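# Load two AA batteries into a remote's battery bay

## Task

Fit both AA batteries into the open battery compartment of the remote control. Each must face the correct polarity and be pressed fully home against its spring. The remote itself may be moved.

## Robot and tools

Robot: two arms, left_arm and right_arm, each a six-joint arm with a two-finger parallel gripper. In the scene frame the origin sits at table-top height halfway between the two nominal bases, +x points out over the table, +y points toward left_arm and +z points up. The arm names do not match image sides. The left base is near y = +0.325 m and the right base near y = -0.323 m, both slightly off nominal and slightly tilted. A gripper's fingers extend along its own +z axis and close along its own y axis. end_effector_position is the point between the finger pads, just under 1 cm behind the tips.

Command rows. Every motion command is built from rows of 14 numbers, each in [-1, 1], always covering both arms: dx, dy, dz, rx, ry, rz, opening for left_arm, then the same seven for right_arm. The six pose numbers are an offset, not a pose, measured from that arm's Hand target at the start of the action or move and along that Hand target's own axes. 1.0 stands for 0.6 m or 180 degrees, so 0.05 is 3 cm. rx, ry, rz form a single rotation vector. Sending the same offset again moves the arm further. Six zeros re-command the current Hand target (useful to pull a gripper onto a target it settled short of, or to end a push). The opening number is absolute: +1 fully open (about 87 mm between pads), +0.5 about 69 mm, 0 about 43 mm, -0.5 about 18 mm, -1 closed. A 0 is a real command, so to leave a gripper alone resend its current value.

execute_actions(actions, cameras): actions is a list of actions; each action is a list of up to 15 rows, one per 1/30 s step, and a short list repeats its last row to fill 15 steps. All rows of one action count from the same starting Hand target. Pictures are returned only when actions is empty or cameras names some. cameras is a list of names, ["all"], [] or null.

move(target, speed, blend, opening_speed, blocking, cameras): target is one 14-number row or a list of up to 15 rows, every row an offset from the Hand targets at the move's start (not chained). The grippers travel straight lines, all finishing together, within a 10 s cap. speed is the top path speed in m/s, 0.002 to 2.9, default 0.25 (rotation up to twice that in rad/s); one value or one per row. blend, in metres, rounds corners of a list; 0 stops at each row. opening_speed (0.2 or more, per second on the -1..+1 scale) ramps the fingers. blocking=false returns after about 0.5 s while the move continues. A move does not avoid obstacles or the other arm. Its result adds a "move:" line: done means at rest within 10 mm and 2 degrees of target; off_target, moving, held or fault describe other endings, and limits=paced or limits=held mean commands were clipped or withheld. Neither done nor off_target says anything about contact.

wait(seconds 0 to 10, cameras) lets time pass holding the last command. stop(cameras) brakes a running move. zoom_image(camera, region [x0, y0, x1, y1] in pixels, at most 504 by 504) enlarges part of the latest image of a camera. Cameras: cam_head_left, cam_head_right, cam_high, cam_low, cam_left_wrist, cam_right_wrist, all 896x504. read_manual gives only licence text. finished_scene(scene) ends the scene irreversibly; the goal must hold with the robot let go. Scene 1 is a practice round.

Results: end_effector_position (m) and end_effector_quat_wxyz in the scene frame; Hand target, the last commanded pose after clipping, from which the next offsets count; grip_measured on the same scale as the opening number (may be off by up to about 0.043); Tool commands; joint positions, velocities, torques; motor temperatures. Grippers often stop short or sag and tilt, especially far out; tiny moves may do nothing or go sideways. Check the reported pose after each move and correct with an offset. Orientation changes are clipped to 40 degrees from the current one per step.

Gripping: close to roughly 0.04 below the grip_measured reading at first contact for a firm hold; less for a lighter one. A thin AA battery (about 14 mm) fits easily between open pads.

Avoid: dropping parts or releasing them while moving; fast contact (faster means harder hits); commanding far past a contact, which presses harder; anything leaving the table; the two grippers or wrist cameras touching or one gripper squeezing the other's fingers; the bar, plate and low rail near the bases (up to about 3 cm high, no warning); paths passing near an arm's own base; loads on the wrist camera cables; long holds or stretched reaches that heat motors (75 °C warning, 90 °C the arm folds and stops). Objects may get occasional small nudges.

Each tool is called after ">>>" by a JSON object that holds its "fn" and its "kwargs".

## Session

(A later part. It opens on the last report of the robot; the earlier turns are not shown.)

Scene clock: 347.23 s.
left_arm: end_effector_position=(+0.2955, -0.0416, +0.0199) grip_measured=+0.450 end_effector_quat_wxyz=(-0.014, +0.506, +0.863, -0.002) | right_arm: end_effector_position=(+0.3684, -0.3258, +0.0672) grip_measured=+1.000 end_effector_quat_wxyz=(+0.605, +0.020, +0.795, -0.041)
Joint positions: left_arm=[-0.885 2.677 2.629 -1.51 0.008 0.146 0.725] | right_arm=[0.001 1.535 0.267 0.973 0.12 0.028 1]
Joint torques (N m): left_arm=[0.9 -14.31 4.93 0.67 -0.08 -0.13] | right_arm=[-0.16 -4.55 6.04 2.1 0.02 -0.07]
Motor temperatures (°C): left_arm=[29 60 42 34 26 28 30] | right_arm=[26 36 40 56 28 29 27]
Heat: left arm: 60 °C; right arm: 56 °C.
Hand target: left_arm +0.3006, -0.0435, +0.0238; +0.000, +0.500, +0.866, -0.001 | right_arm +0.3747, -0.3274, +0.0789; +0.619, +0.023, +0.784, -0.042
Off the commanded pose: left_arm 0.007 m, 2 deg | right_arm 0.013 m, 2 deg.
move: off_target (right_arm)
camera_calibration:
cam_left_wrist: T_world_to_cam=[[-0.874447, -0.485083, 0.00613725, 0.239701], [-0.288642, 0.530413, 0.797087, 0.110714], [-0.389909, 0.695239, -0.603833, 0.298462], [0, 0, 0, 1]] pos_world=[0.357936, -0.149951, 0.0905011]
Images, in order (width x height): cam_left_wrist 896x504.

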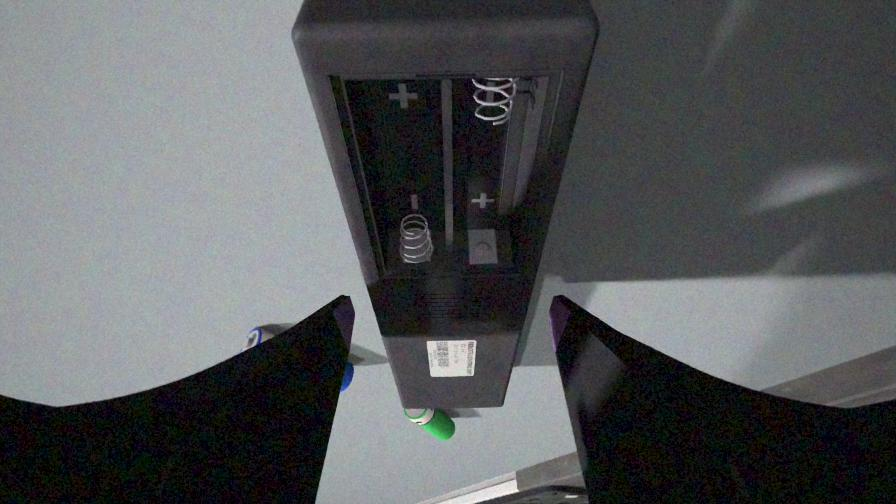

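>>> {"fn": "move", "kwargs": {"target": [[0,0,-0.2,0,0,0,0.6, 0,0,0,0,0,0,1.0],[0.3975,0.19,-0.327,0,-0.25,0,0.6, 0,0,0,0,0,0,1.0]], "speed": 0.3, "blend": 0.04, "cameras": ["cam_left_wrist","cam_head_right","cam_head_left"]}}

Scene clock: 362.80 s.
left_arm: end_effector_position=(+0.2796, +0.2215, +0.2140) grip_measured=+0.600 end_effector_quat_wxyz=(+0.317, +0.457, +0.810, -0.187) | right_arm: end_effector_position=(+0.3684, -0.3258, +0.0672) grip_measured=+1.000 end_effector_quat_wxyz=(+0.605, +0.020, +0.795, -0.041)
Joint positions: left_arm=[-0.043 1.26 1.296 -1.085 0.623 0.787 0.8] | right_arm=[0.001 1.535 0.267 0.973 0.12 0.028 1]
Joint torques (N m): left_arm=[1.06 -4.53 5.48 1.51 0.68 0.13] | right_arm=[-0.2 -4.52 6 2.1 0.02 -0.07]
Motor temperatures (°C): left_arm=[29 63 42 33 26 28 30] | right_arm=[26 36 40 57 28 29 27]
Heat: left arm: 63 °C; right arm: 57 °C.
Hand target: left_arm +0.2802, +0.2204, +0.2196; +0.332, +0.462, +0.800, -0.192 | right_arm +0.3747, -0.3274, +0.0789; +0.619, +0.023, +0.784, -0.042
Off the commanded pose: left_arm 0.006 m, 2 deg | right_arm 0.013 m, 2 deg.
move: off_target (right_arm)
camera_calibration:
cam_left_wrist: T_world_to_cam=[[-0.85568, -0.517498, 0.00270171, 0.354849], [-0.511562, 0.84663, 0.146702, -0.0567887], [-0.0782054, 0.124148, -0.989177, 0.348312], [0, 0, 0, 1]] pos_world=[0.301826, 0.188471, 0.351914]
Images, in order (width x height): cam_head_left 896x504, cam_head_right 896x504, cam_left_wrist 896x504.

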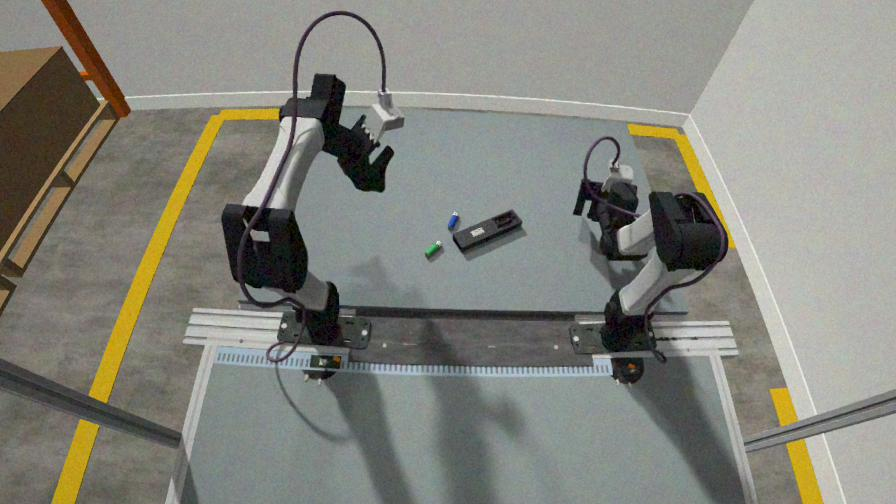

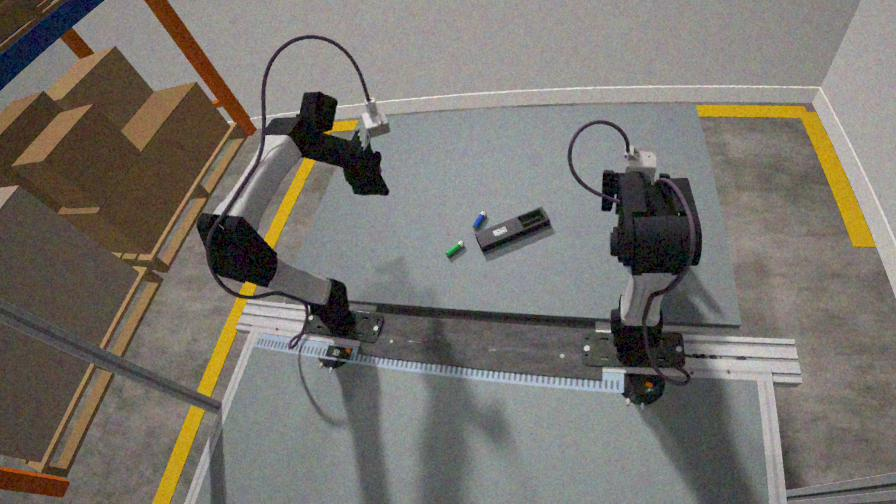

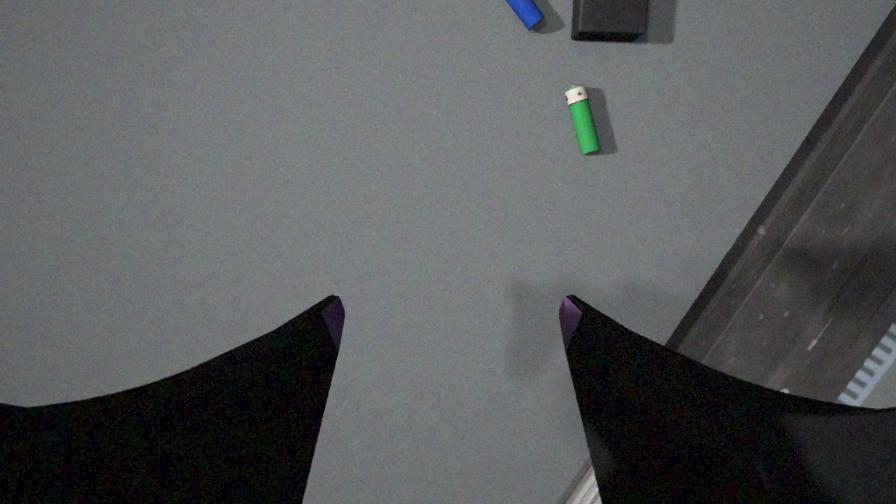

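>>> {"fn": "move", "kwargs": {"target": [[0,0,0,0,0,0,0.6, -0.1403,0.3267,-0.192,-0.2687,0.3213,-0.2685,1.0],[0,0,0,0,0,0,0.6, 0.0073,0.677,-0.2935,-0.4990,0.1729,-0.6220,1.0]], "speed": 0.3, "blend": 0.04, "cameras": ["cam_right_wrist","cam_head_right"]}}

Scene clock: 397.67 s.
left_arm: end_effector_position=(+0.2801, +0.2220, +0.2143) grip_measured=+0.600 end_effector_quat_wxyz=(+0.318, +0.459, +0.808, -0.186) | right_arm: end_effector_position=(+0.2430, +0.0610, +0.0992) grip_measured=+1.000 end_effector_quat_wxyz=(-0.015, +0.862, -0.506, -0.018)
Joint positions: left_arm=[-0.04 1.26 1.296 -1.085 0.626 0.796 0.8] | right_arm=[1.013 2.395 2.385 -1.509 -0.071 -1.024 1]
Joint torques (N m): left_arm=[0.85 -4.52 5.38 1.51 0.66 0.06] | right_arm=[-0.83 -11.37 5.59 0.5 -0.11 -0.04]
Motor temperatures (°C): left_arm=[29 44 43 34 27 28 30] | right_arm=[26 36 40 56 28 29 27]
Heat: left arm: 44 °C; right arm: 56 °C.
Hand target: left_arm +0.2802, +0.2204, +0.2196; +0.332, +0.462, +0.800, -0.192 | right_arm +0.2475, +0.0572, +0.1058; -0.021, +0.858, -0.512, -0.018 (not the last commanded pose)
Off the commanded pose: left_arm 0.006 m, 2 deg | right_arm 0.033 m, 15 deg.
move: held (right_arm; a check stopped the path); path passed 1 of 2 targets; limits=held
pose unreachable (right arm): on one or more control steps of this call, first in action 0 (counted from 0), this arm could not follow its commanded pose, so it was not sent that pose on those steps. It may still have moved: this result reports where it is.
cause: moving toward the commanded pose would bring a part of the arm too close to another arm (this arm's wrist (the part past joint 4) and the left arm's fingers, 7 mm apart when this arm was first held).
camera_calibration:
cam_right_wrist: T_world_to_cam=[[0.87359, 0.486257, -0.0198761, -0.238818], [0.343033, -0.58628, 0.733897, -0.0989006], [0.34521, -0.647943, -0.67897, 0.170395], [0, 0, 0, 1]] pos_world=[0.183733, 0.16855, 0.183529]
Images, in order (width x height): cam_head_right 896x504, cam_right_wrist 896x504.

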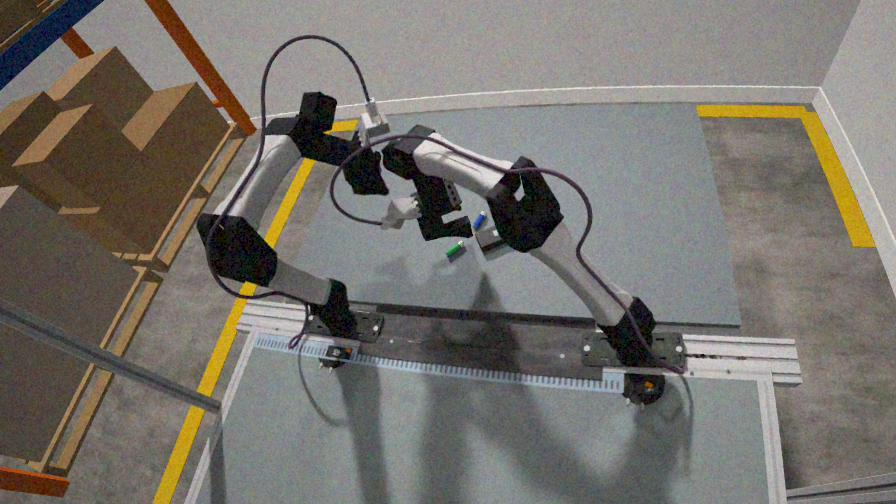

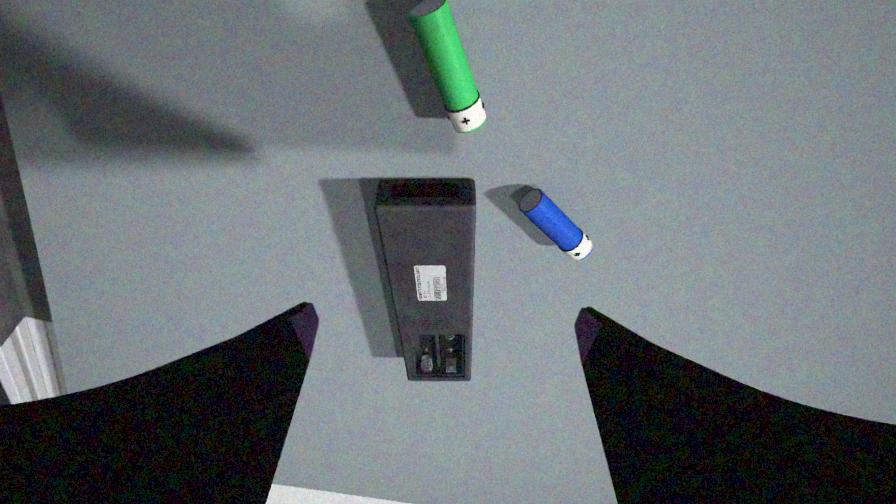

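>>> {"fn": "move", "kwargs": {"target": [[0.1515,0.162,-0.1515,0,0,0,0.6, 0,0,0,0,0,0,1.0],[0.1515,0.162,-0.1515,0,0,0,0.6, -0.0672,0.0057,0.0267,-0.008,0.0158,-0.0925,1.0]], "speed": 0.25, "cameras": ["cam_right_wrist","cam_head_right"]}}

Scene clock: 418.53 s.
left_arm: end_effector_position=(+0.2953, +0.3812, +0.2084) grip_measured=+0.600 end_effector_quat_wxyz=(+0.317, +0.454, +0.813, -0.181) | right_arm: end_effector_position=(+0.2184, +0.0932, +0.0808) grip_measured=+1.000 end_effector_quat_wxyz=(-0.001, +0.923, -0.384, -0.010)
Joint positions: left_arm=[0.576 1.596 1.585 -1.554 0.785 1.569 0.8] | right_arm=[1.108 2.489 2.485 -1.541 -0.053 -1.202 1]
Joint torques (N m): left_arm=[0.7 -5.49 7.66 0.16 0.86 0.12] | right_arm=[-0.24 -10.91 8.73 0.25 0.12 -0.17]
Motor temperatures (°C): left_arm=[29 40 43 34 27 28 30] | right_arm=[26 41 40 52 28 29 27]
Heat: left arm: 43 °C; right arm: 52 °C.
Hand target: left_arm +0.3001, +0.3803, +0.2193; +0.332, +0.462, +0.800, -0.192 | right_arm +0.2253, +0.0919, +0.0919; +0.000, +0.924, -0.383, +0.000
Off the commanded pose: left_arm 0.012 m, 3 deg | right_arm 0.013 m, 1 deg.
joint sent to its limit (left arm) — joint 4 (wrist pitch), lower limit. The joint targets still meet the commanded pose.
joint sent to its limit (right arm) — joint 4 (wrist pitch), lower limit. The joint targets are off in position, not in orientation.
move: off_target (left_arm, right_arm)
camera_calibration:
cam_right_wrist: T_world_to_cam=[[0.711465, 0.70194, -0.0331362, -0.216966], [0.480127, -0.451128, 0.752304, -0.102148], [0.513124, -0.551147, -0.657982, 0.139926], [0, 0, 0, 1]] pos_world=[0.131609, 0.183335, 0.161726]
Images, in order (width x height): cam_head_right 896x504, cam_right_wrist 896x504.

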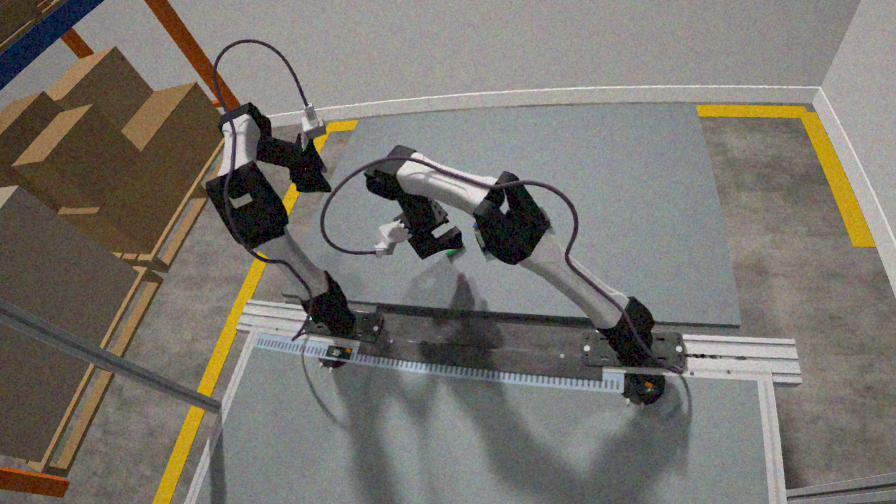

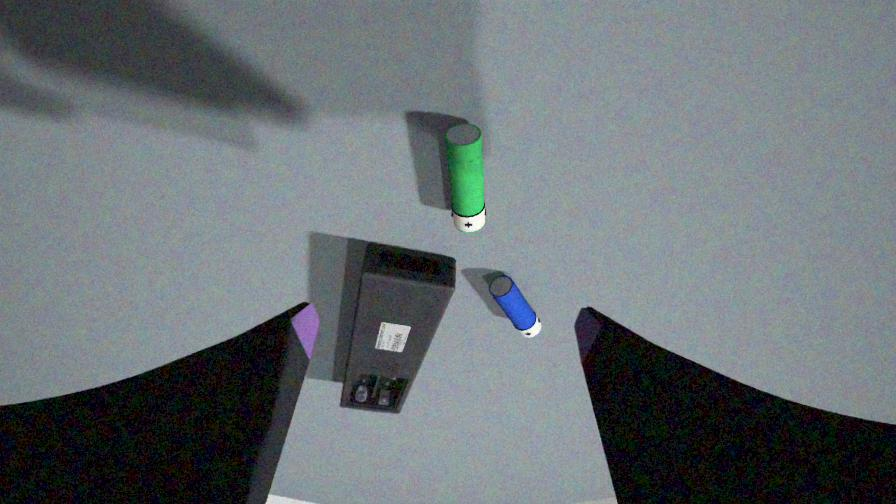

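>>> {"fn": "move", "kwargs": {"target": [0,0,0,0,0,0,0.6, 0.003,-0.003,0.0833,0,0,-0.0139,0.4], "speed": 0.15, "cameras": ["cam_right_wrist","cam_low"]}}

Scene clock: 439.40 s.
left_arm: end_effector_position=(+0.2953, +0.3812, +0.2084) grip_measured=+0.600 end_effector_quat_wxyz=(+0.317, +0.454, +0.813, -0.181) | right_arm: end_effector_position=(+0.2191, +0.0892, +0.0302) grip_measured=+0.400 end_effector_quat_wxyz=(+0.020, +0.930, -0.366, -0.011)
Joint positions: left_arm=[0.576 1.596 1.585 -1.554 0.785 1.569 0.8] | right_arm=[1.108 2.489 2.28 -1.378 -0.053 -1.244 0.7]
Joint torques (N m): left_arm=[0.69 -5.57 7.64 0.19 0.85 0.13] | right_arm=[-0.27 -12.78 5.44 0.53 0.12 -0.18]
Motor temperatures (°C): left_arm=[29 38 43 33 27 28 29] | right_arm=[26 49 40 50 28 29 27]
Heat: left arm: 43 °C; right arm: 50 °C.
Hand target: left_arm +0.3001, +0.3803, +0.2193; +0.332, +0.462, +0.800, -0.192 | right_arm +0.2278, +0.0919, +0.0419; +0.000, +0.932, -0.363, +0.000
Off the commanded pose: left_arm 0.012 m, 3 deg | right_arm 0.015 m, 3 deg.
joint sent to its limit (left arm) — joint 4 (wrist pitch), lower limit. The joint targets still meet the commanded pose.
move: off_target (left_arm, right_arm)
camera_calibration:
cam_right_wrist: T_world_to_cam=[[0.681556, 0.728145, -0.0727078, -0.210878], [0.510945, -0.402404, 0.759609, -0.0775564], [0.523847, -0.554866, -0.646303, 0.101575], [0, 0, 0, 1]] pos_world=[0.130142, 0.178701, 0.109229]
Images, in order (width x height): cam_low 896x504, cam_right_wrist 896x504.

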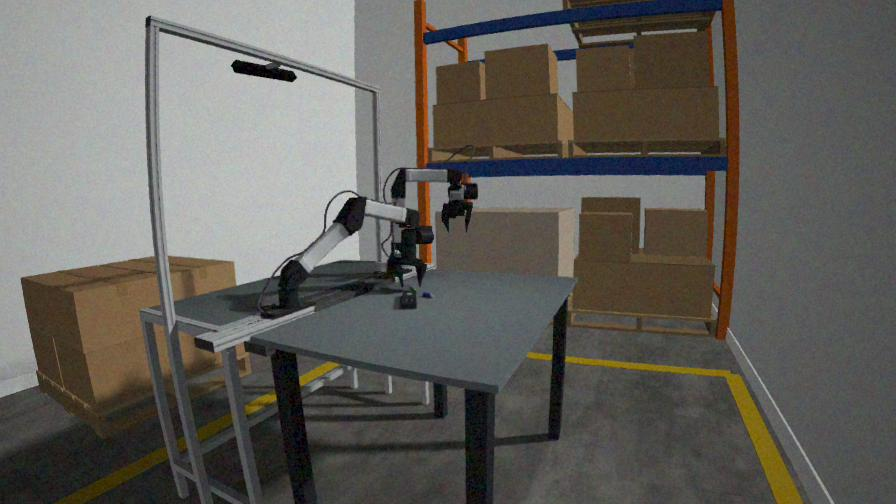

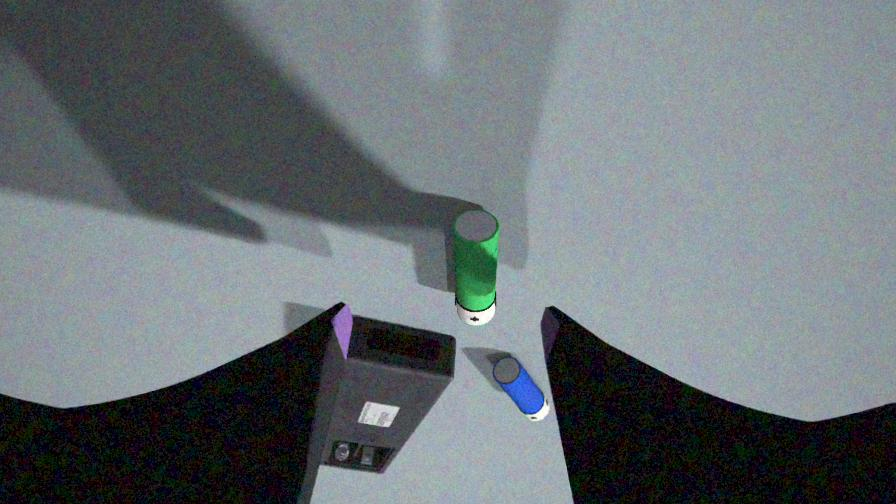

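>>> {"fn": "move", "kwargs": {"target": [0,0,0,0,0,0,0.6, 0.0045,-0.0109,0.018,0,0,-0.011,0.0], "speed": 0.1, "opening_speed": 1.0, "cameras": ["cam_right_wrist"]}}

Scene clock: 459.57 s.
left_arm: end_effector_position=(+0.2953, +0.3812, +0.2084) grip_measured=+0.600 end_effector_quat_wxyz=(+0.317, +0.454, +0.813, -0.181) | right_arm: end_effector_position=(+0.2226, +0.0956, +0.0297) grip_measured=+0.000 end_effector_quat_wxyz=(+0.008, +0.938, -0.346, -0.010)
Joint positions: left_arm=[0.576 1.596 1.585 -1.554 0.785 1.569 0.8] | right_arm=[1.108 2.489 2.28 -1.355 -0.053 -1.286 0.5]
Joint torques (N m): left_arm=[0.77 -5.5 7.65 0.18 0.84 0.13] | right_arm=[-0.95 -10.91 5.52 0.58 0.12 -0.17]
Motor temperatures (°C): left_arm=[29 37 44 32 27 28 29] | right_arm=[26 55 40 49 28 29 27]
Heat: left arm: 44 °C; right arm: 55 °C.
Hand target: left_arm +0.3001, +0.3803, +0.2193; +0.332, +0.462, +0.800, -0.192 | right_arm +0.2342, +0.0949, +0.0311; +0.000, +0.938, -0.346, +0.000
Off the commanded pose: left_arm 0.012 m, 3 deg | right_arm 0.012 m, 2 deg.
joint sent to its limit (left arm) — joint 4 (wrist pitch), lower limit. The joint targets still meet the commanded pose.
move: off_target (left_arm, right_arm)
camera_calibration:
cam_right_wrist: T_world_to_cam=[[0.650006, 0.758224, -0.0508821, -0.214542], [0.521804, -0.396647, 0.755243, -0.0791591], [0.552461, -0.517463, -0.653467, 0.0932868], [0, 0, 0, 1]] pos_world=[0.129222, 0.179545, 0.109828]
Images, in order (width x height): cam_right_wrist 896x504.

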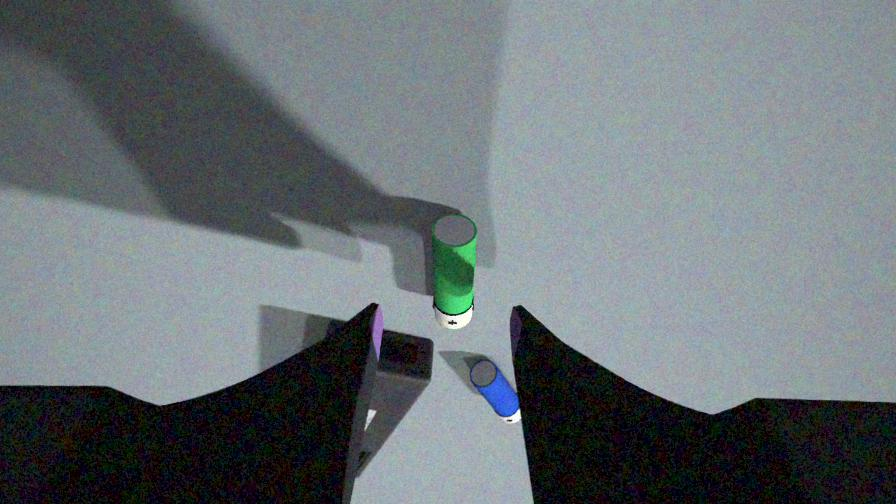

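>>> {"fn": "move", "kwargs": {"target": [0,0,0,0,0,0,0.6, 0.0073,0,0.02,0,0,0,0.0], "speed": 0.08, "cameras": ["cam_right_wrist"]}}

Scene clock: 470.37 s.
left_arm: end_effector_position=(+0.2953, +0.3812, +0.2084) grip_measured=+0.600 end_effector_quat_wxyz=(+0.317, +0.454, +0.813, -0.181) | right_arm: end_effector_position=(+0.2258, +0.0924, +0.0152) grip_measured=+0.000 end_effector_quat_wxyz=(+0.011, +0.938, -0.345, -0.010)
Joint positions: left_arm=[0.576 1.596 1.585 -1.554 0.785 1.569 0.8] | right_arm=[1.1 2.489 2.221 -1.303 -0.053 -1.294 0.5]
Joint torques (N m): left_arm=[0.76 -5.55 7.62 0.17 0.84 0.14] | right_arm=[-1.03 -11.37 5.49 0.57 0.11 -0.19]
Motor temperatures (°C): left_arm=[28 37 44 32 27 28 29] | right_arm=[26 55 40 49 28 29 27]
Heat: left arm: 44 °C; right arm: 55 °C.
Hand target: left_arm +0.3001, +0.3803, +0.2193; +0.332, +0.462, +0.800, -0.192 | right_arm +0.2376, +0.0920, +0.0191; +0.000, +0.938, -0.346, +0.000
Off the commanded pose: left_arm 0.012 m, 3 deg | right_arm 0.012 m, 2 deg.
joint sent to its limit (left arm) — joint 4 (wrist pitch), lower limit. The joint targets still meet the commanded pose.
move: off_target (left_arm, right_arm)
camera_calibration:
cam_right_wrist: T_world_to_cam=[[0.649839, 0.758012, -0.0559199, -0.214708], [0.523443, -0.392971, 0.75603, -0.0718693], [0.551105, -0.520569, -0.652144, 0.0809626], [0, 0, 0, 1]] pos_world=[0.132526, 0.176655, 0.0951282]
Images, in order (width x height): cam_right_wrist 896x504.

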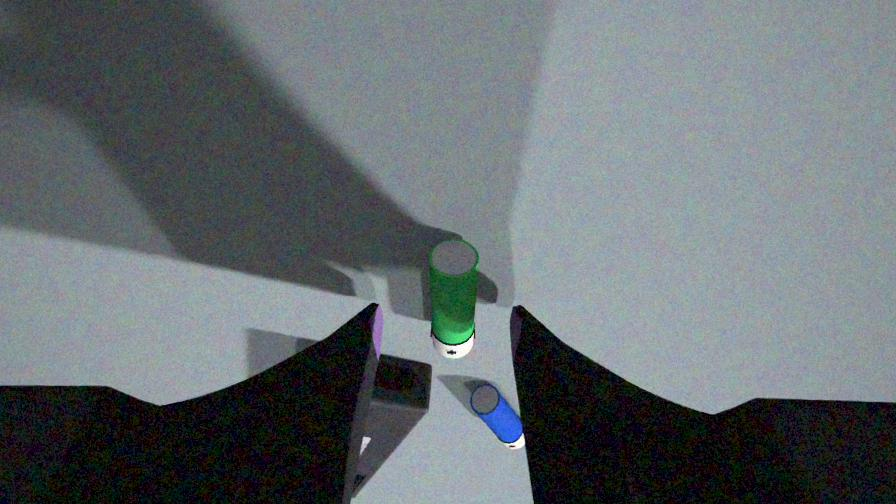

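>>> {"fn": "zoom_image", "kwargs": {"camera": "cam_right_wrist", "region": [360, 230, 530, 370]}}

Scaled by 2.965 from the camera's 896x504 image, which has a finer 1280x720 frame.

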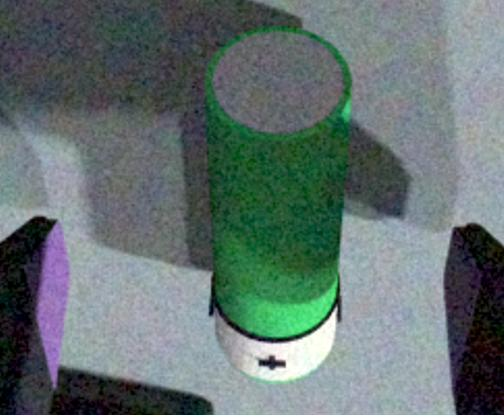

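>>> {"fn": "move", "kwargs": {"target": [0,0,0,0,0,0,0.6, 0.0055,0,0.005,0,0,0,-0.3], "speed": 0.06, "opening_speed": 0.5, "cameras": ["cam_right_wrist"]}}

Scene clock: 509.90 s.
left_arm: end_effector_position=(+0.2953, +0.3812, +0.2084) grip_measured=+0.600 end_effector_quat_wxyz=(+0.317, +0.454, +0.813, -0.181) | right_arm: end_effector_position=(+0.2282, +0.0903, +0.0107) grip_measured=-0.300 end_effector_quat_wxyz=(+0.012, +0.938, -0.345, -0.010)
Joint positions: left_arm=[0.576 1.596 1.585 -1.554 0.785 1.569 0.8] | right_arm=[1.094 2.489 2.203 -1.287 -0.053 -1.301 0.35]
Joint torques (N m): left_arm=[0.77 -5.46 7.62 0.18 0.85 0.12] | right_arm=[-1.06 -11.66 5.46 0.56 0.11 -0.18]
Motor temperatures (°C): left_arm=[28 36 45 31 28 28 29] | right_arm=[26 57 39 47 28 29 27]
Heat: left arm: 45 °C; right arm: 57 °C.
Hand target: left_arm +0.3001, +0.3803, +0.2193; +0.332, +0.462, +0.800, -0.192 | right_arm +0.2401, +0.0900, +0.0161; +0.000, +0.938, -0.346, +0.000
Off the commanded pose: left_arm 0.012 m, 3 deg | right_arm 0.013 m, 2 deg.
joint sent to its limit (left arm) — joint 4 (wrist pitch), lower limit. The joint targets still meet the commanded pose.
move: off_target (left_arm, right_arm)
camera_calibration:
cam_right_wrist: T_world_to_cam=[[0.649589, 0.758055, -0.0582039, -0.214839], [0.524305, -0.391212, 0.756345, -0.0710134], [0.55058, -0.52183, -0.651579, 0.07585], [0, 0, 0, 1]] pos_world=[0.135028, 0.174659, 0.0906284]
Images, in order (width x height): cam_right_wrist 896x504.

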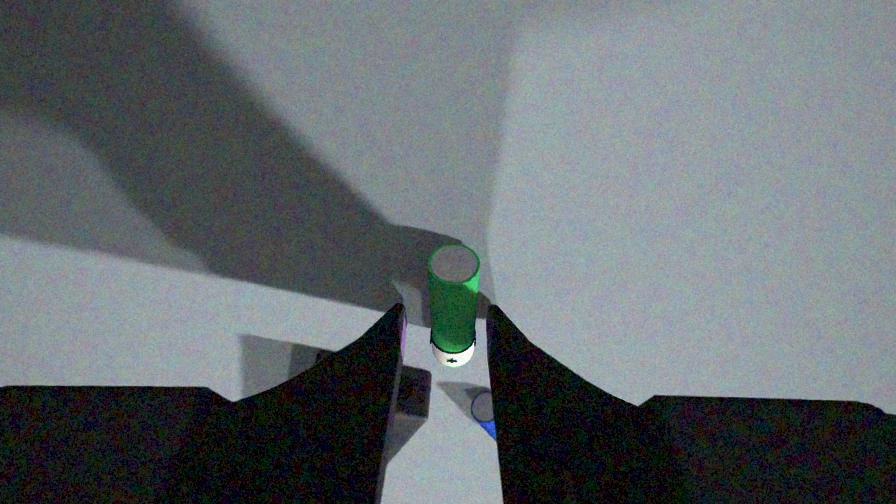

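>>> {"fn": "move", "kwargs": {"target": [0,0,0,0,0,0,0.6, 0,-0.003,0,0,0,0,-0.66], "speed": 0.06, "opening_speed": 0.25, "cameras": ["cam_right_wrist"]}}

Scene clock: 517.10 s.
left_arm: end_effector_position=(+0.2953, +0.3812, +0.2084) grip_measured=+0.600 end_effector_quat_wxyz=(+0.317, +0.454, +0.813, -0.181) | right_arm: end_effector_position=(+0.2283, +0.0903, +0.0107) grip_measured=-0.599 end_effector_quat_wxyz=(+0.012, +0.939, -0.345, -0.010)
Joint positions: left_arm=[0.576 1.596 1.585 -1.554 0.785 1.569 0.8] | right_arm=[1.094 2.489 2.203 -1.287 -0.053 -1.302 0.2]
Joint torques (N m): left_arm=[0.75 -5.52 7.66 0.18 0.84 0.12] | right_arm=[-1.1 -10.93 7.06 0.51 0.11 -0.18]
Motor temperatures (°C): left_arm=[28 36 45 31 28 28 29] | right_arm=[26 58 39 46 28 29 27]
Heat: left arm: 45 °C; right arm: 58 °C.
Hand target: left_arm +0.3001, +0.3803, +0.2193; +0.332, +0.462, +0.800, -0.192 | right_arm +0.2413, +0.0913, +0.0161; +0.000, +0.938, -0.346, +0.000
Off the commanded pose: left_arm 0.012 m, 3 deg | right_arm 0.014 m, 2 deg.
joint sent to its limit (left arm) — joint 4 (wrist pitch), lower limit. The joint targets still meet the commanded pose.
move: off_target (left_arm, right_arm)
camera_calibration:
cam_right_wrist: T_world_to_cam=[[0.648673, 0.75884, -0.0581866, -0.214789], [0.52478, -0.390599, 0.756332, -0.0711311], [0.551207, -0.521147, -0.651595, 0.0757027], [0, 0, 0, 1]] pos_world=[0.134928, 0.174659, 0.0906284]
Images, in order (width x height): cam_right_wrist 896x504.

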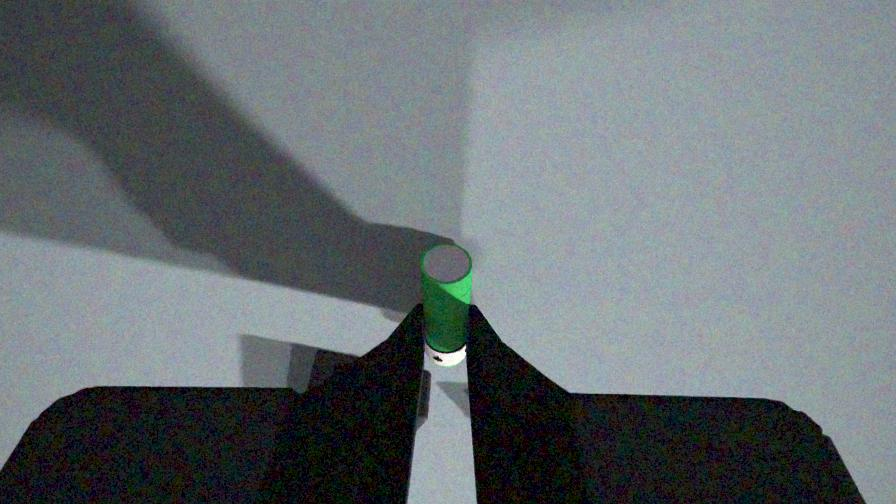

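>>> {"fn": "move", "kwargs": {"target": [[0,0,0,0,0,0,0.6, 0,0,-0.1667,0,0,0,-0.66],[0,0,0,0,0,0,0.6, 0.2273,0.1155,-0.2065,0,0,0.5528,-0.66],[0,0,0,0,0,0,0.6, 0.2607,0.1557,-0.1733,0,0,-0.8917,-0.66]], "speed": 0.35, "blend": 0.03, "cameras": ["cam_right_wrist","cam_head_right"]}}

Scene clock: 549.80 s.
left_arm: end_effector_position=(+0.2953, +0.3812, +0.2084) grip_measured=+0.600 end_effector_quat_wxyz=(+0.317, +0.454, +0.813, -0.181) | right_arm: end_effector_position=(+0.2915, -0.0793, +0.1055) grip_measured=-0.599 end_effector_quat_wxyz=(-0.018, +0.489, +0.872, -0.023)
Joint positions: left_arm=[0.576 1.596 1.585 -1.554 0.785 1.569 0.8] | right_arm=[0.514 2.026 1.763 -1.366 -0.051 1.576 0.2]
Joint torques (N m): left_arm=[0.79 -5.55 7.6 0.18 0.85 0.13] | right_arm=[-0.79 -11.48 5.45 0.45 0.13 0.09]
Motor temperatures (°C): left_arm=[28 36 46 31 28 28 29] | right_arm=[26 58 40 45 28 29 28]
Heat: left arm: 46 °C; right arm: 58 °C.
Hand target: left_arm +0.3001, +0.3803, +0.2193; +0.332, +0.462, +0.800, -0.192 | right_arm +0.2993, -0.0814, +0.1201; +0.000, +0.500, +0.866, +0.000
Off the commanded pose: left_arm 0.012 m, 3 deg | right_arm 0.017 m, 4 deg.
joint sent to its limit (left arm) — joint 4 (wrist pitch), lower limit. The joint targets still meet the commanded pose.
move: off_target (left_arm, right_arm)
camera_calibration:
cam_right_wrist: T_world_to_cam=[[-0.854578, -0.518423, 0.0305679, 0.205926], [-0.310449, 0.557163, 0.770189, 0.0749179], [-0.416315, 0.648696, -0.637083, 0.387389], [0, 0, 0, 1]] pos_world=[0.360514, -0.186283, 0.182803]
Images, in order (width x height): cam_head_right 896x504, cam_right_wrist 896x504.

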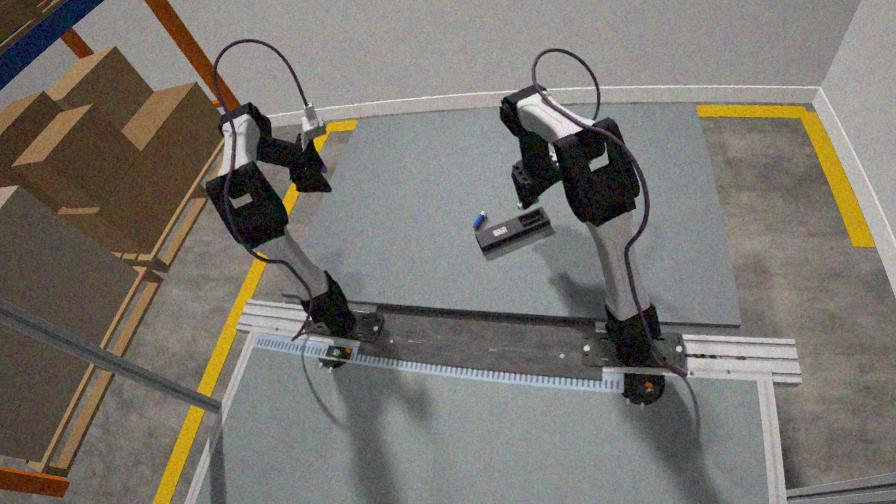

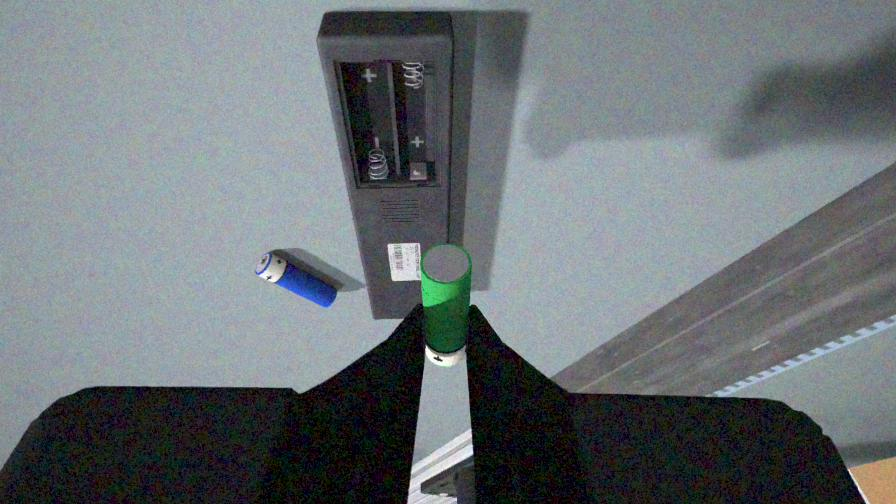

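>>> {"fn": "move", "kwargs": {"target": [-0.0878,-0.3498,0.4302,0,-0.0833,0,0.4, 0,0,0,0,0,0,-0.66], "speed": 0.3, "cameras": ["cam_left_wrist","cam_head_right","cam_right_wrist"]}}

Scene clock: 597.10 s.
left_arm: end_effector_position=(+0.2222, +0.0882, +0.0699) grip_measured=+0.400 end_effector_quat_wxyz=(+0.416, +0.441, +0.754, -0.253) | right_arm: end_effector_position=(+0.2915, -0.0793, +0.1055) grip_measured=-0.599 end_effector_quat_wxyz=(-0.018, +0.489, +0.872, -0.023)
Joint positions: left_arm=[-0.643 1.114 0.403 0.159 0.343 0.201 0.7] | right_arm=[0.514 2.026 1.763 -1.366 -0.051 1.576 0.2]
Joint torques (N m): left_arm=[-0.34 -2.1 5.6 2.7 -0.08 -0.15] | right_arm=[-0.77 -11.52 5.42 0.45 0.13 0.09]
Motor temperatures (°C): left_arm=[28 35 46 31 28 28 29] | right_arm=[26 58 39 43 28 29 28]
Heat: left arm: 46 °C; right arm: 58 °C.
Hand target: left_arm +0.2282, +0.0848, +0.0746; +0.433, +0.433, +0.750, -0.251 | right_arm +0.2993, -0.0814, +0.1201; +0.000, +0.500, +0.866, +0.000
Off the commanded pose: left_arm 0.008 m, 2 deg | right_arm 0.017 m, 4 deg.
move: off_target (right_arm)
camera_calibration:
cam_left_wrist: T_world_to_cam=[[-0.871907, -0.489647, 0.00491388, 0.238133], [-0.486785, 0.865636, -0.117109, 0.0590762], [0.0530887, -0.104501, -0.993107, 0.209115], [0, 0, 0, 1]] pos_world=[0.225286, 0.0873153, 0.213422]
cam_right_wrist: T_world_to_cam=[[-0.854775, -0.5181, 0.0305409, 0.20601], [-0.310278, 0.557303, 0.770156, 0.0749438], [-0.416038, 0.648834, -0.637123, 0.387387], [0, 0, 0, 1]] pos_world=[0.360514, -0.186383, 0.182803]
Images, in order (width x height): cam_head_right 896x504, cam_left_wrist 896x504, cam_right_wrist 896x504.

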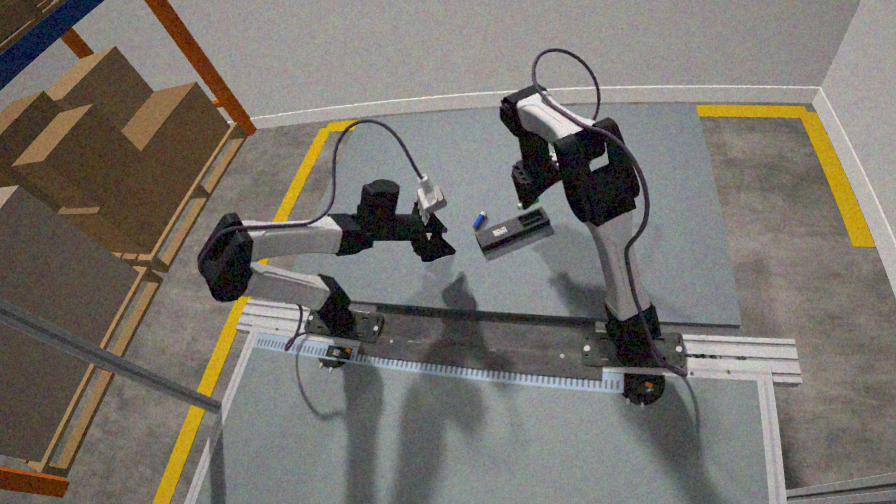

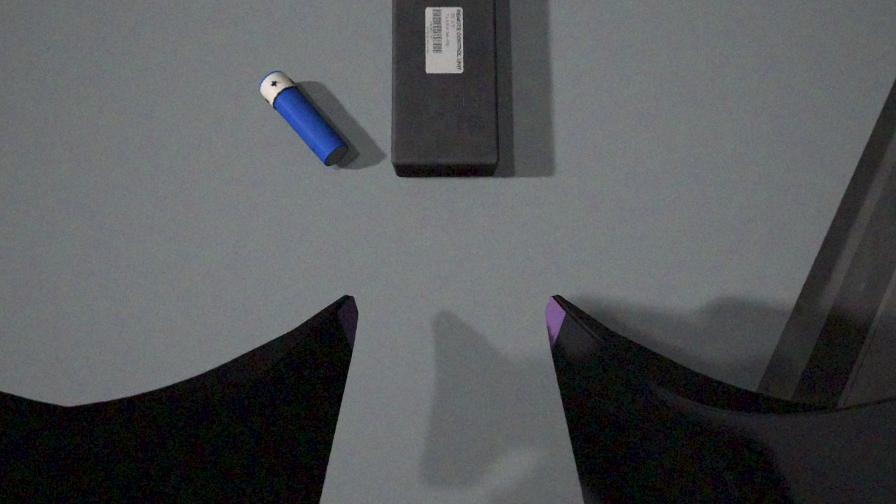

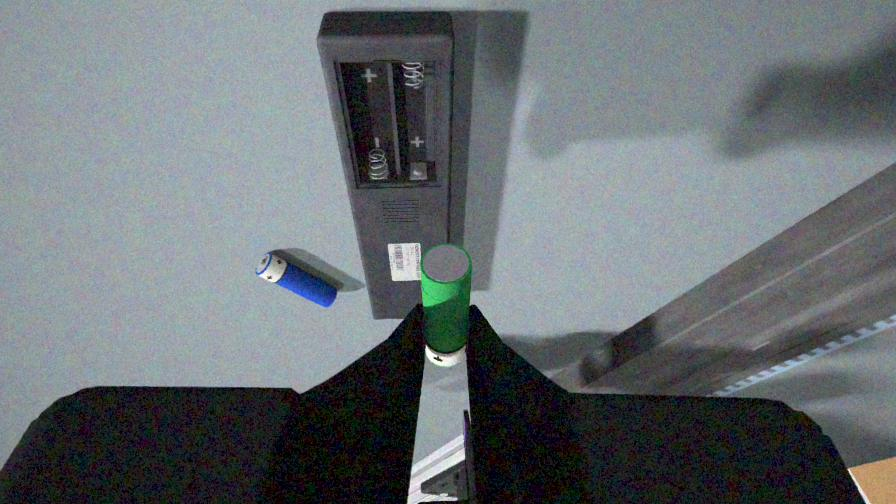

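>>> {"fn": "move", "kwargs": {"target": [-0.005,0.003,0.125,0,0,0,0.4, 0,0,0,0,0,0,-0.66], "speed": 0.15, "cameras": ["cam_left_wrist","cam_right_wrist"]}}

Scene clock: 614.20 s.
left_arm: end_effector_position=(+0.2500, +0.0423, +0.0245) grip_measured=+0.400 end_effector_quat_wxyz=(+0.404, +0.441, +0.762, -0.247) | right_arm: end_effector_position=(+0.2915, -0.0793, +0.1055) grip_measured=-0.599 end_effector_quat_wxyz=(-0.018, +0.489, +0.872, -0.023)
Joint positions: left_arm=[-0.724 1.527 0.495 0.461 0.267 0.157 0.7] | right_arm=[0.514 2.026 1.763 -1.366 -0.051 1.576 0.2]
Joint torques (N m): left_arm=[-0.35 -4.26 7.56 2.69 -0.1 -0.15] | right_arm=[-0.79 -11.54 5.39 0.44 0.14 0.09]
Motor temperatures (°C): left_arm=[28 34 47 37 27 28 29] | right_arm=[26 59 39 42 28 29 28]
Heat: left arm: 47 °C; right arm: 59 °C.
Hand target: left_arm +0.2629, +0.0281, +0.0397; +0.433, +0.433, +0.750, -0.251 | right_arm +0.2993, -0.0814, +0.1201; +0.000, +0.500, +0.866, +0.000
Off the commanded pose: left_arm 0.024 m, 4 deg | right_arm 0.017 m, 4 deg.
move: off_target (left_arm, right_arm)
camera_calibration:
cam_left_wrist: T_world_to_cam=[[-0.86899, -0.494703, 0.0112265, 0.239484], [-0.493735, 0.865334, -0.0861531, 0.108082], [0.0329055, -0.0804091, -0.996219, 0.161898], [0, 0, 0, 1]] pos_world=[0.256146, 0.0379648, 0.167909]
cam_right_wrist: T_world_to_cam=[[-0.854775, -0.5181, 0.0305409, 0.20601], [-0.310278, 0.557303, 0.770156, 0.0749438], [-0.416038, 0.648834, -0.637123, 0.387387], [0, 0, 0, 1]] pos_world=[0.360514, -0.186383, 0.182803]
Images, in order (width x height): cam_left_wrist 896x504, cam_right_wrist 896x504.

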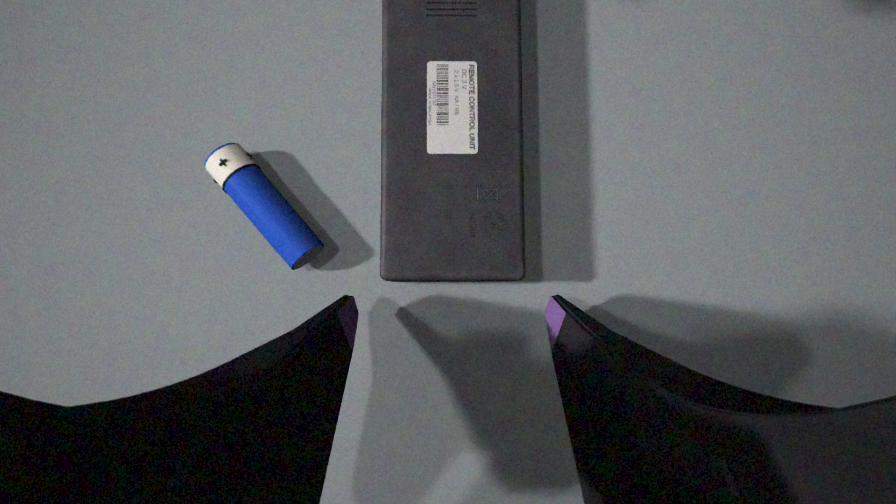

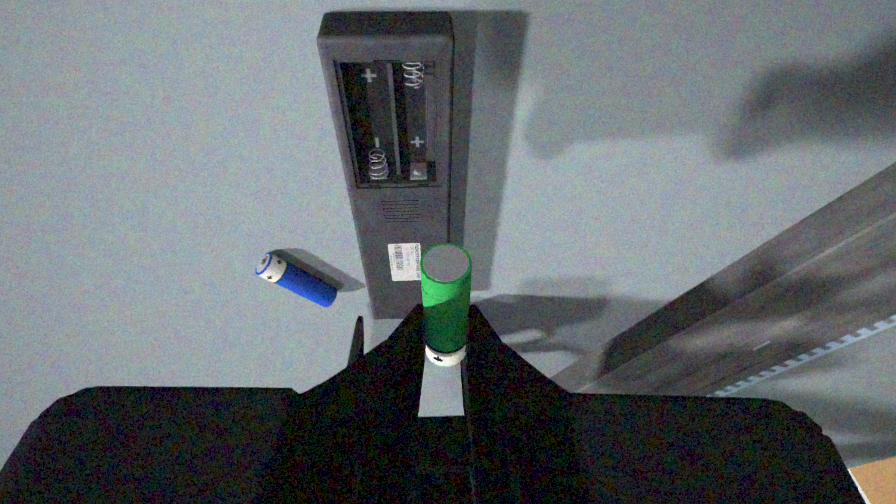

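>>> {"fn": "move", "kwargs": {"target": [-0.0337,0.0007,0.0515,0,0,0,0.4, 0,0,0,0,0,0,-0.66], "speed": 0.1, "cameras": ["cam_left_wrist","cam_right_wrist"]}}

Scene clock: 624.17 s.
left_arm: end_effector_position=(+0.2724, +0.0085, +0.0303) grip_measured=+0.400 end_effector_quat_wxyz=(+0.412, +0.441, +0.758, -0.248) | right_arm: end_effector_position=(+0.2915, -0.0793, +0.1055) grip_measured=-0.599 end_effector_quat_wxyz=(-0.018, +0.489, +0.872, -0.023)
Joint positions: left_arm=[-0.758 1.648 0.64 0.461 0.236 0.14 0.7] | right_arm=[0.514 2.026 1.763 -1.366 -0.051 1.576 0.2]
Joint torques (N m): left_arm=[-0.38 -5.39 7.51 2.54 -0.11 -0.15] | right_arm=[-0.79 -11.48 5.39 0.44 0.14 0.09]
Motor temperatures (°C): left_arm=[28 34 47 37 27 28 29] | right_arm=[26 59 39 42 28 29 28]
Heat: left arm: 47 °C; right arm: 59 °C.
Hand target: left_arm +0.2817, -0.0036, +0.0418; +0.433, +0.433, +0.750, -0.251 | right_arm +0.2993, -0.0814, +0.1201; +0.000, +0.500, +0.866, +0.000
Off the commanded pose: left_arm 0.019 m, 3 deg | right_arm 0.017 m, 4 deg.
move: off_target (left_arm, right_arm)
camera_calibration:
cam_left_wrist: T_world_to_cam=[[-0.868926, -0.494927, 0.00382818, 0.242375], [-0.492616, 0.864069, -0.103505, 0.149088], [0.0479194, -0.0918237, -0.994622, 0.160177], [0, 0, 0, 1]] pos_world=[0.276374, 0.00584342, 0.173819]
cam_right_wrist: T_world_to_cam=[[-0.854775, -0.5181, 0.0305409, 0.20601], [-0.310278, 0.557303, 0.770156, 0.0749438], [-0.416038, 0.648834, -0.637123, 0.387387], [0, 0, 0, 1]] pos_world=[0.360514, -0.186383, 0.182803]
Images, in order (width x height): cam_left_wrist 896x504, cam_right_wrist 896x504.

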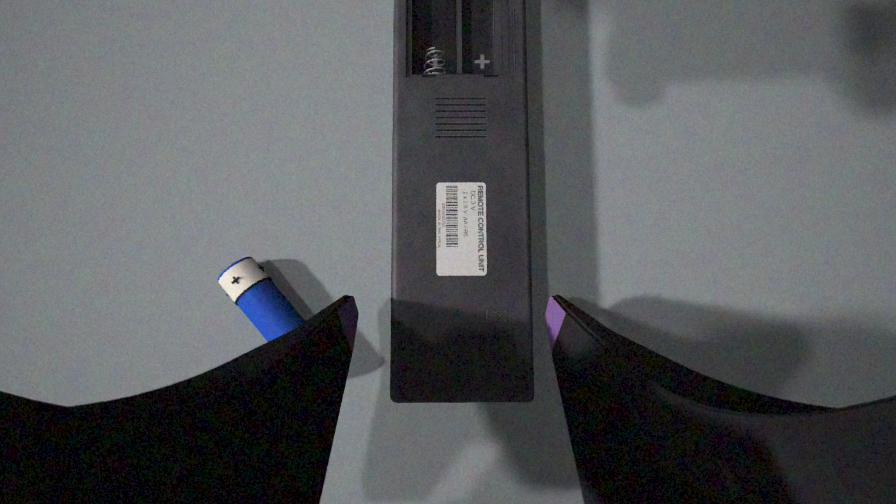

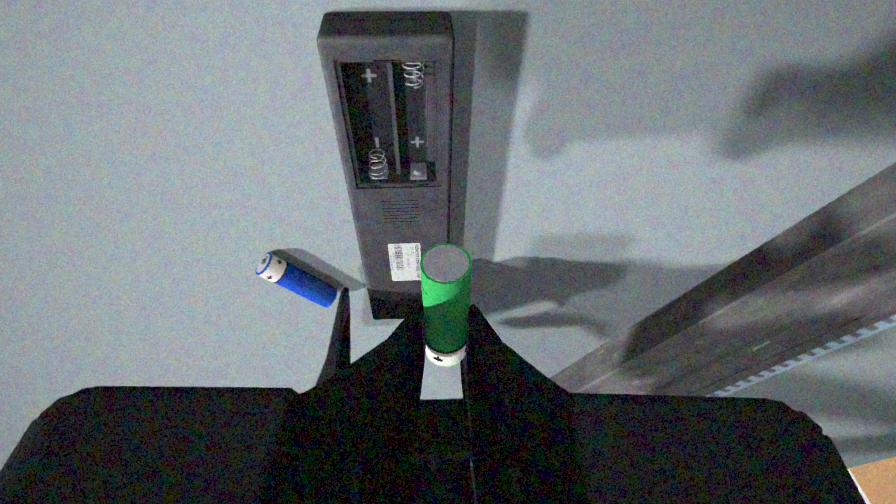

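>>> {"fn": "move", "kwargs": {"target": [0.013,-0.006,0.005,0,0,0,0.4, 0,0,0,0,0,0,-0.66], "speed": 0.06, "cameras": ["cam_left_wrist"]}}

Scene clock: 631.17 s.
left_arm: end_effector_position=(+0.2718, +0.0047, +0.0261) grip_measured=+0.400 end_effector_quat_wxyz=(+0.413, +0.441, +0.757, -0.249) | right_arm: end_effector_position=(+0.2915, -0.0793, +0.1055) grip_measured=-0.599 end_effector_quat_wxyz=(-0.018, +0.489, +0.872, -0.023)
Joint positions: left_arm=[-0.769 1.671 0.64 0.488 0.228 0.135 0.7] | right_arm=[0.514 2.026 1.763 -1.366 -0.051 1.576 0.2]
Joint torques (N m): left_arm=[-0.47 -5.41 5.9 2.75 -0.11 -0.16] | right_arm=[-0.79 -11.49 5.41 0.44 0.13 0.09]
Motor temperatures (°C): left_arm=[28 34 47 37 27 28 29] | right_arm=[26 59 39 41 28 29 28]
Heat: left arm: 47 °C; right arm: 59 °C.
Hand target: left_arm +0.2780, -0.0043, +0.0336; +0.433, +0.433, +0.750, -0.251 | right_arm +0.2993, -0.0814, +0.1201; +0.000, +0.500, +0.866, +0.000
Off the commanded pose: left_arm 0.013 m, 3 deg | right_arm 0.017 m, 4 deg.
move: off_target (left_arm, right_arm)
camera_calibration:
cam_left_wrist: T_world_to_cam=[[-0.869311, -0.494257, 0.00278482, 0.240111], [-0.491737, 0.864281, -0.105892, 0.151488], [0.0499311, -0.0934226, -0.994374, 0.15512], [0, 0, 0, 1]] pos_world=[0.275478, 0.00223987, 0.16962]
Images, in order (width x height): cam_left_wrist 896x504.

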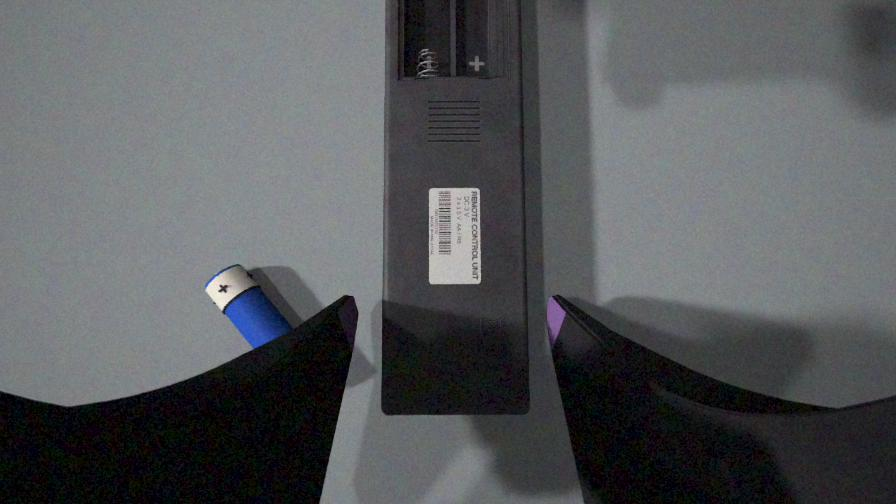

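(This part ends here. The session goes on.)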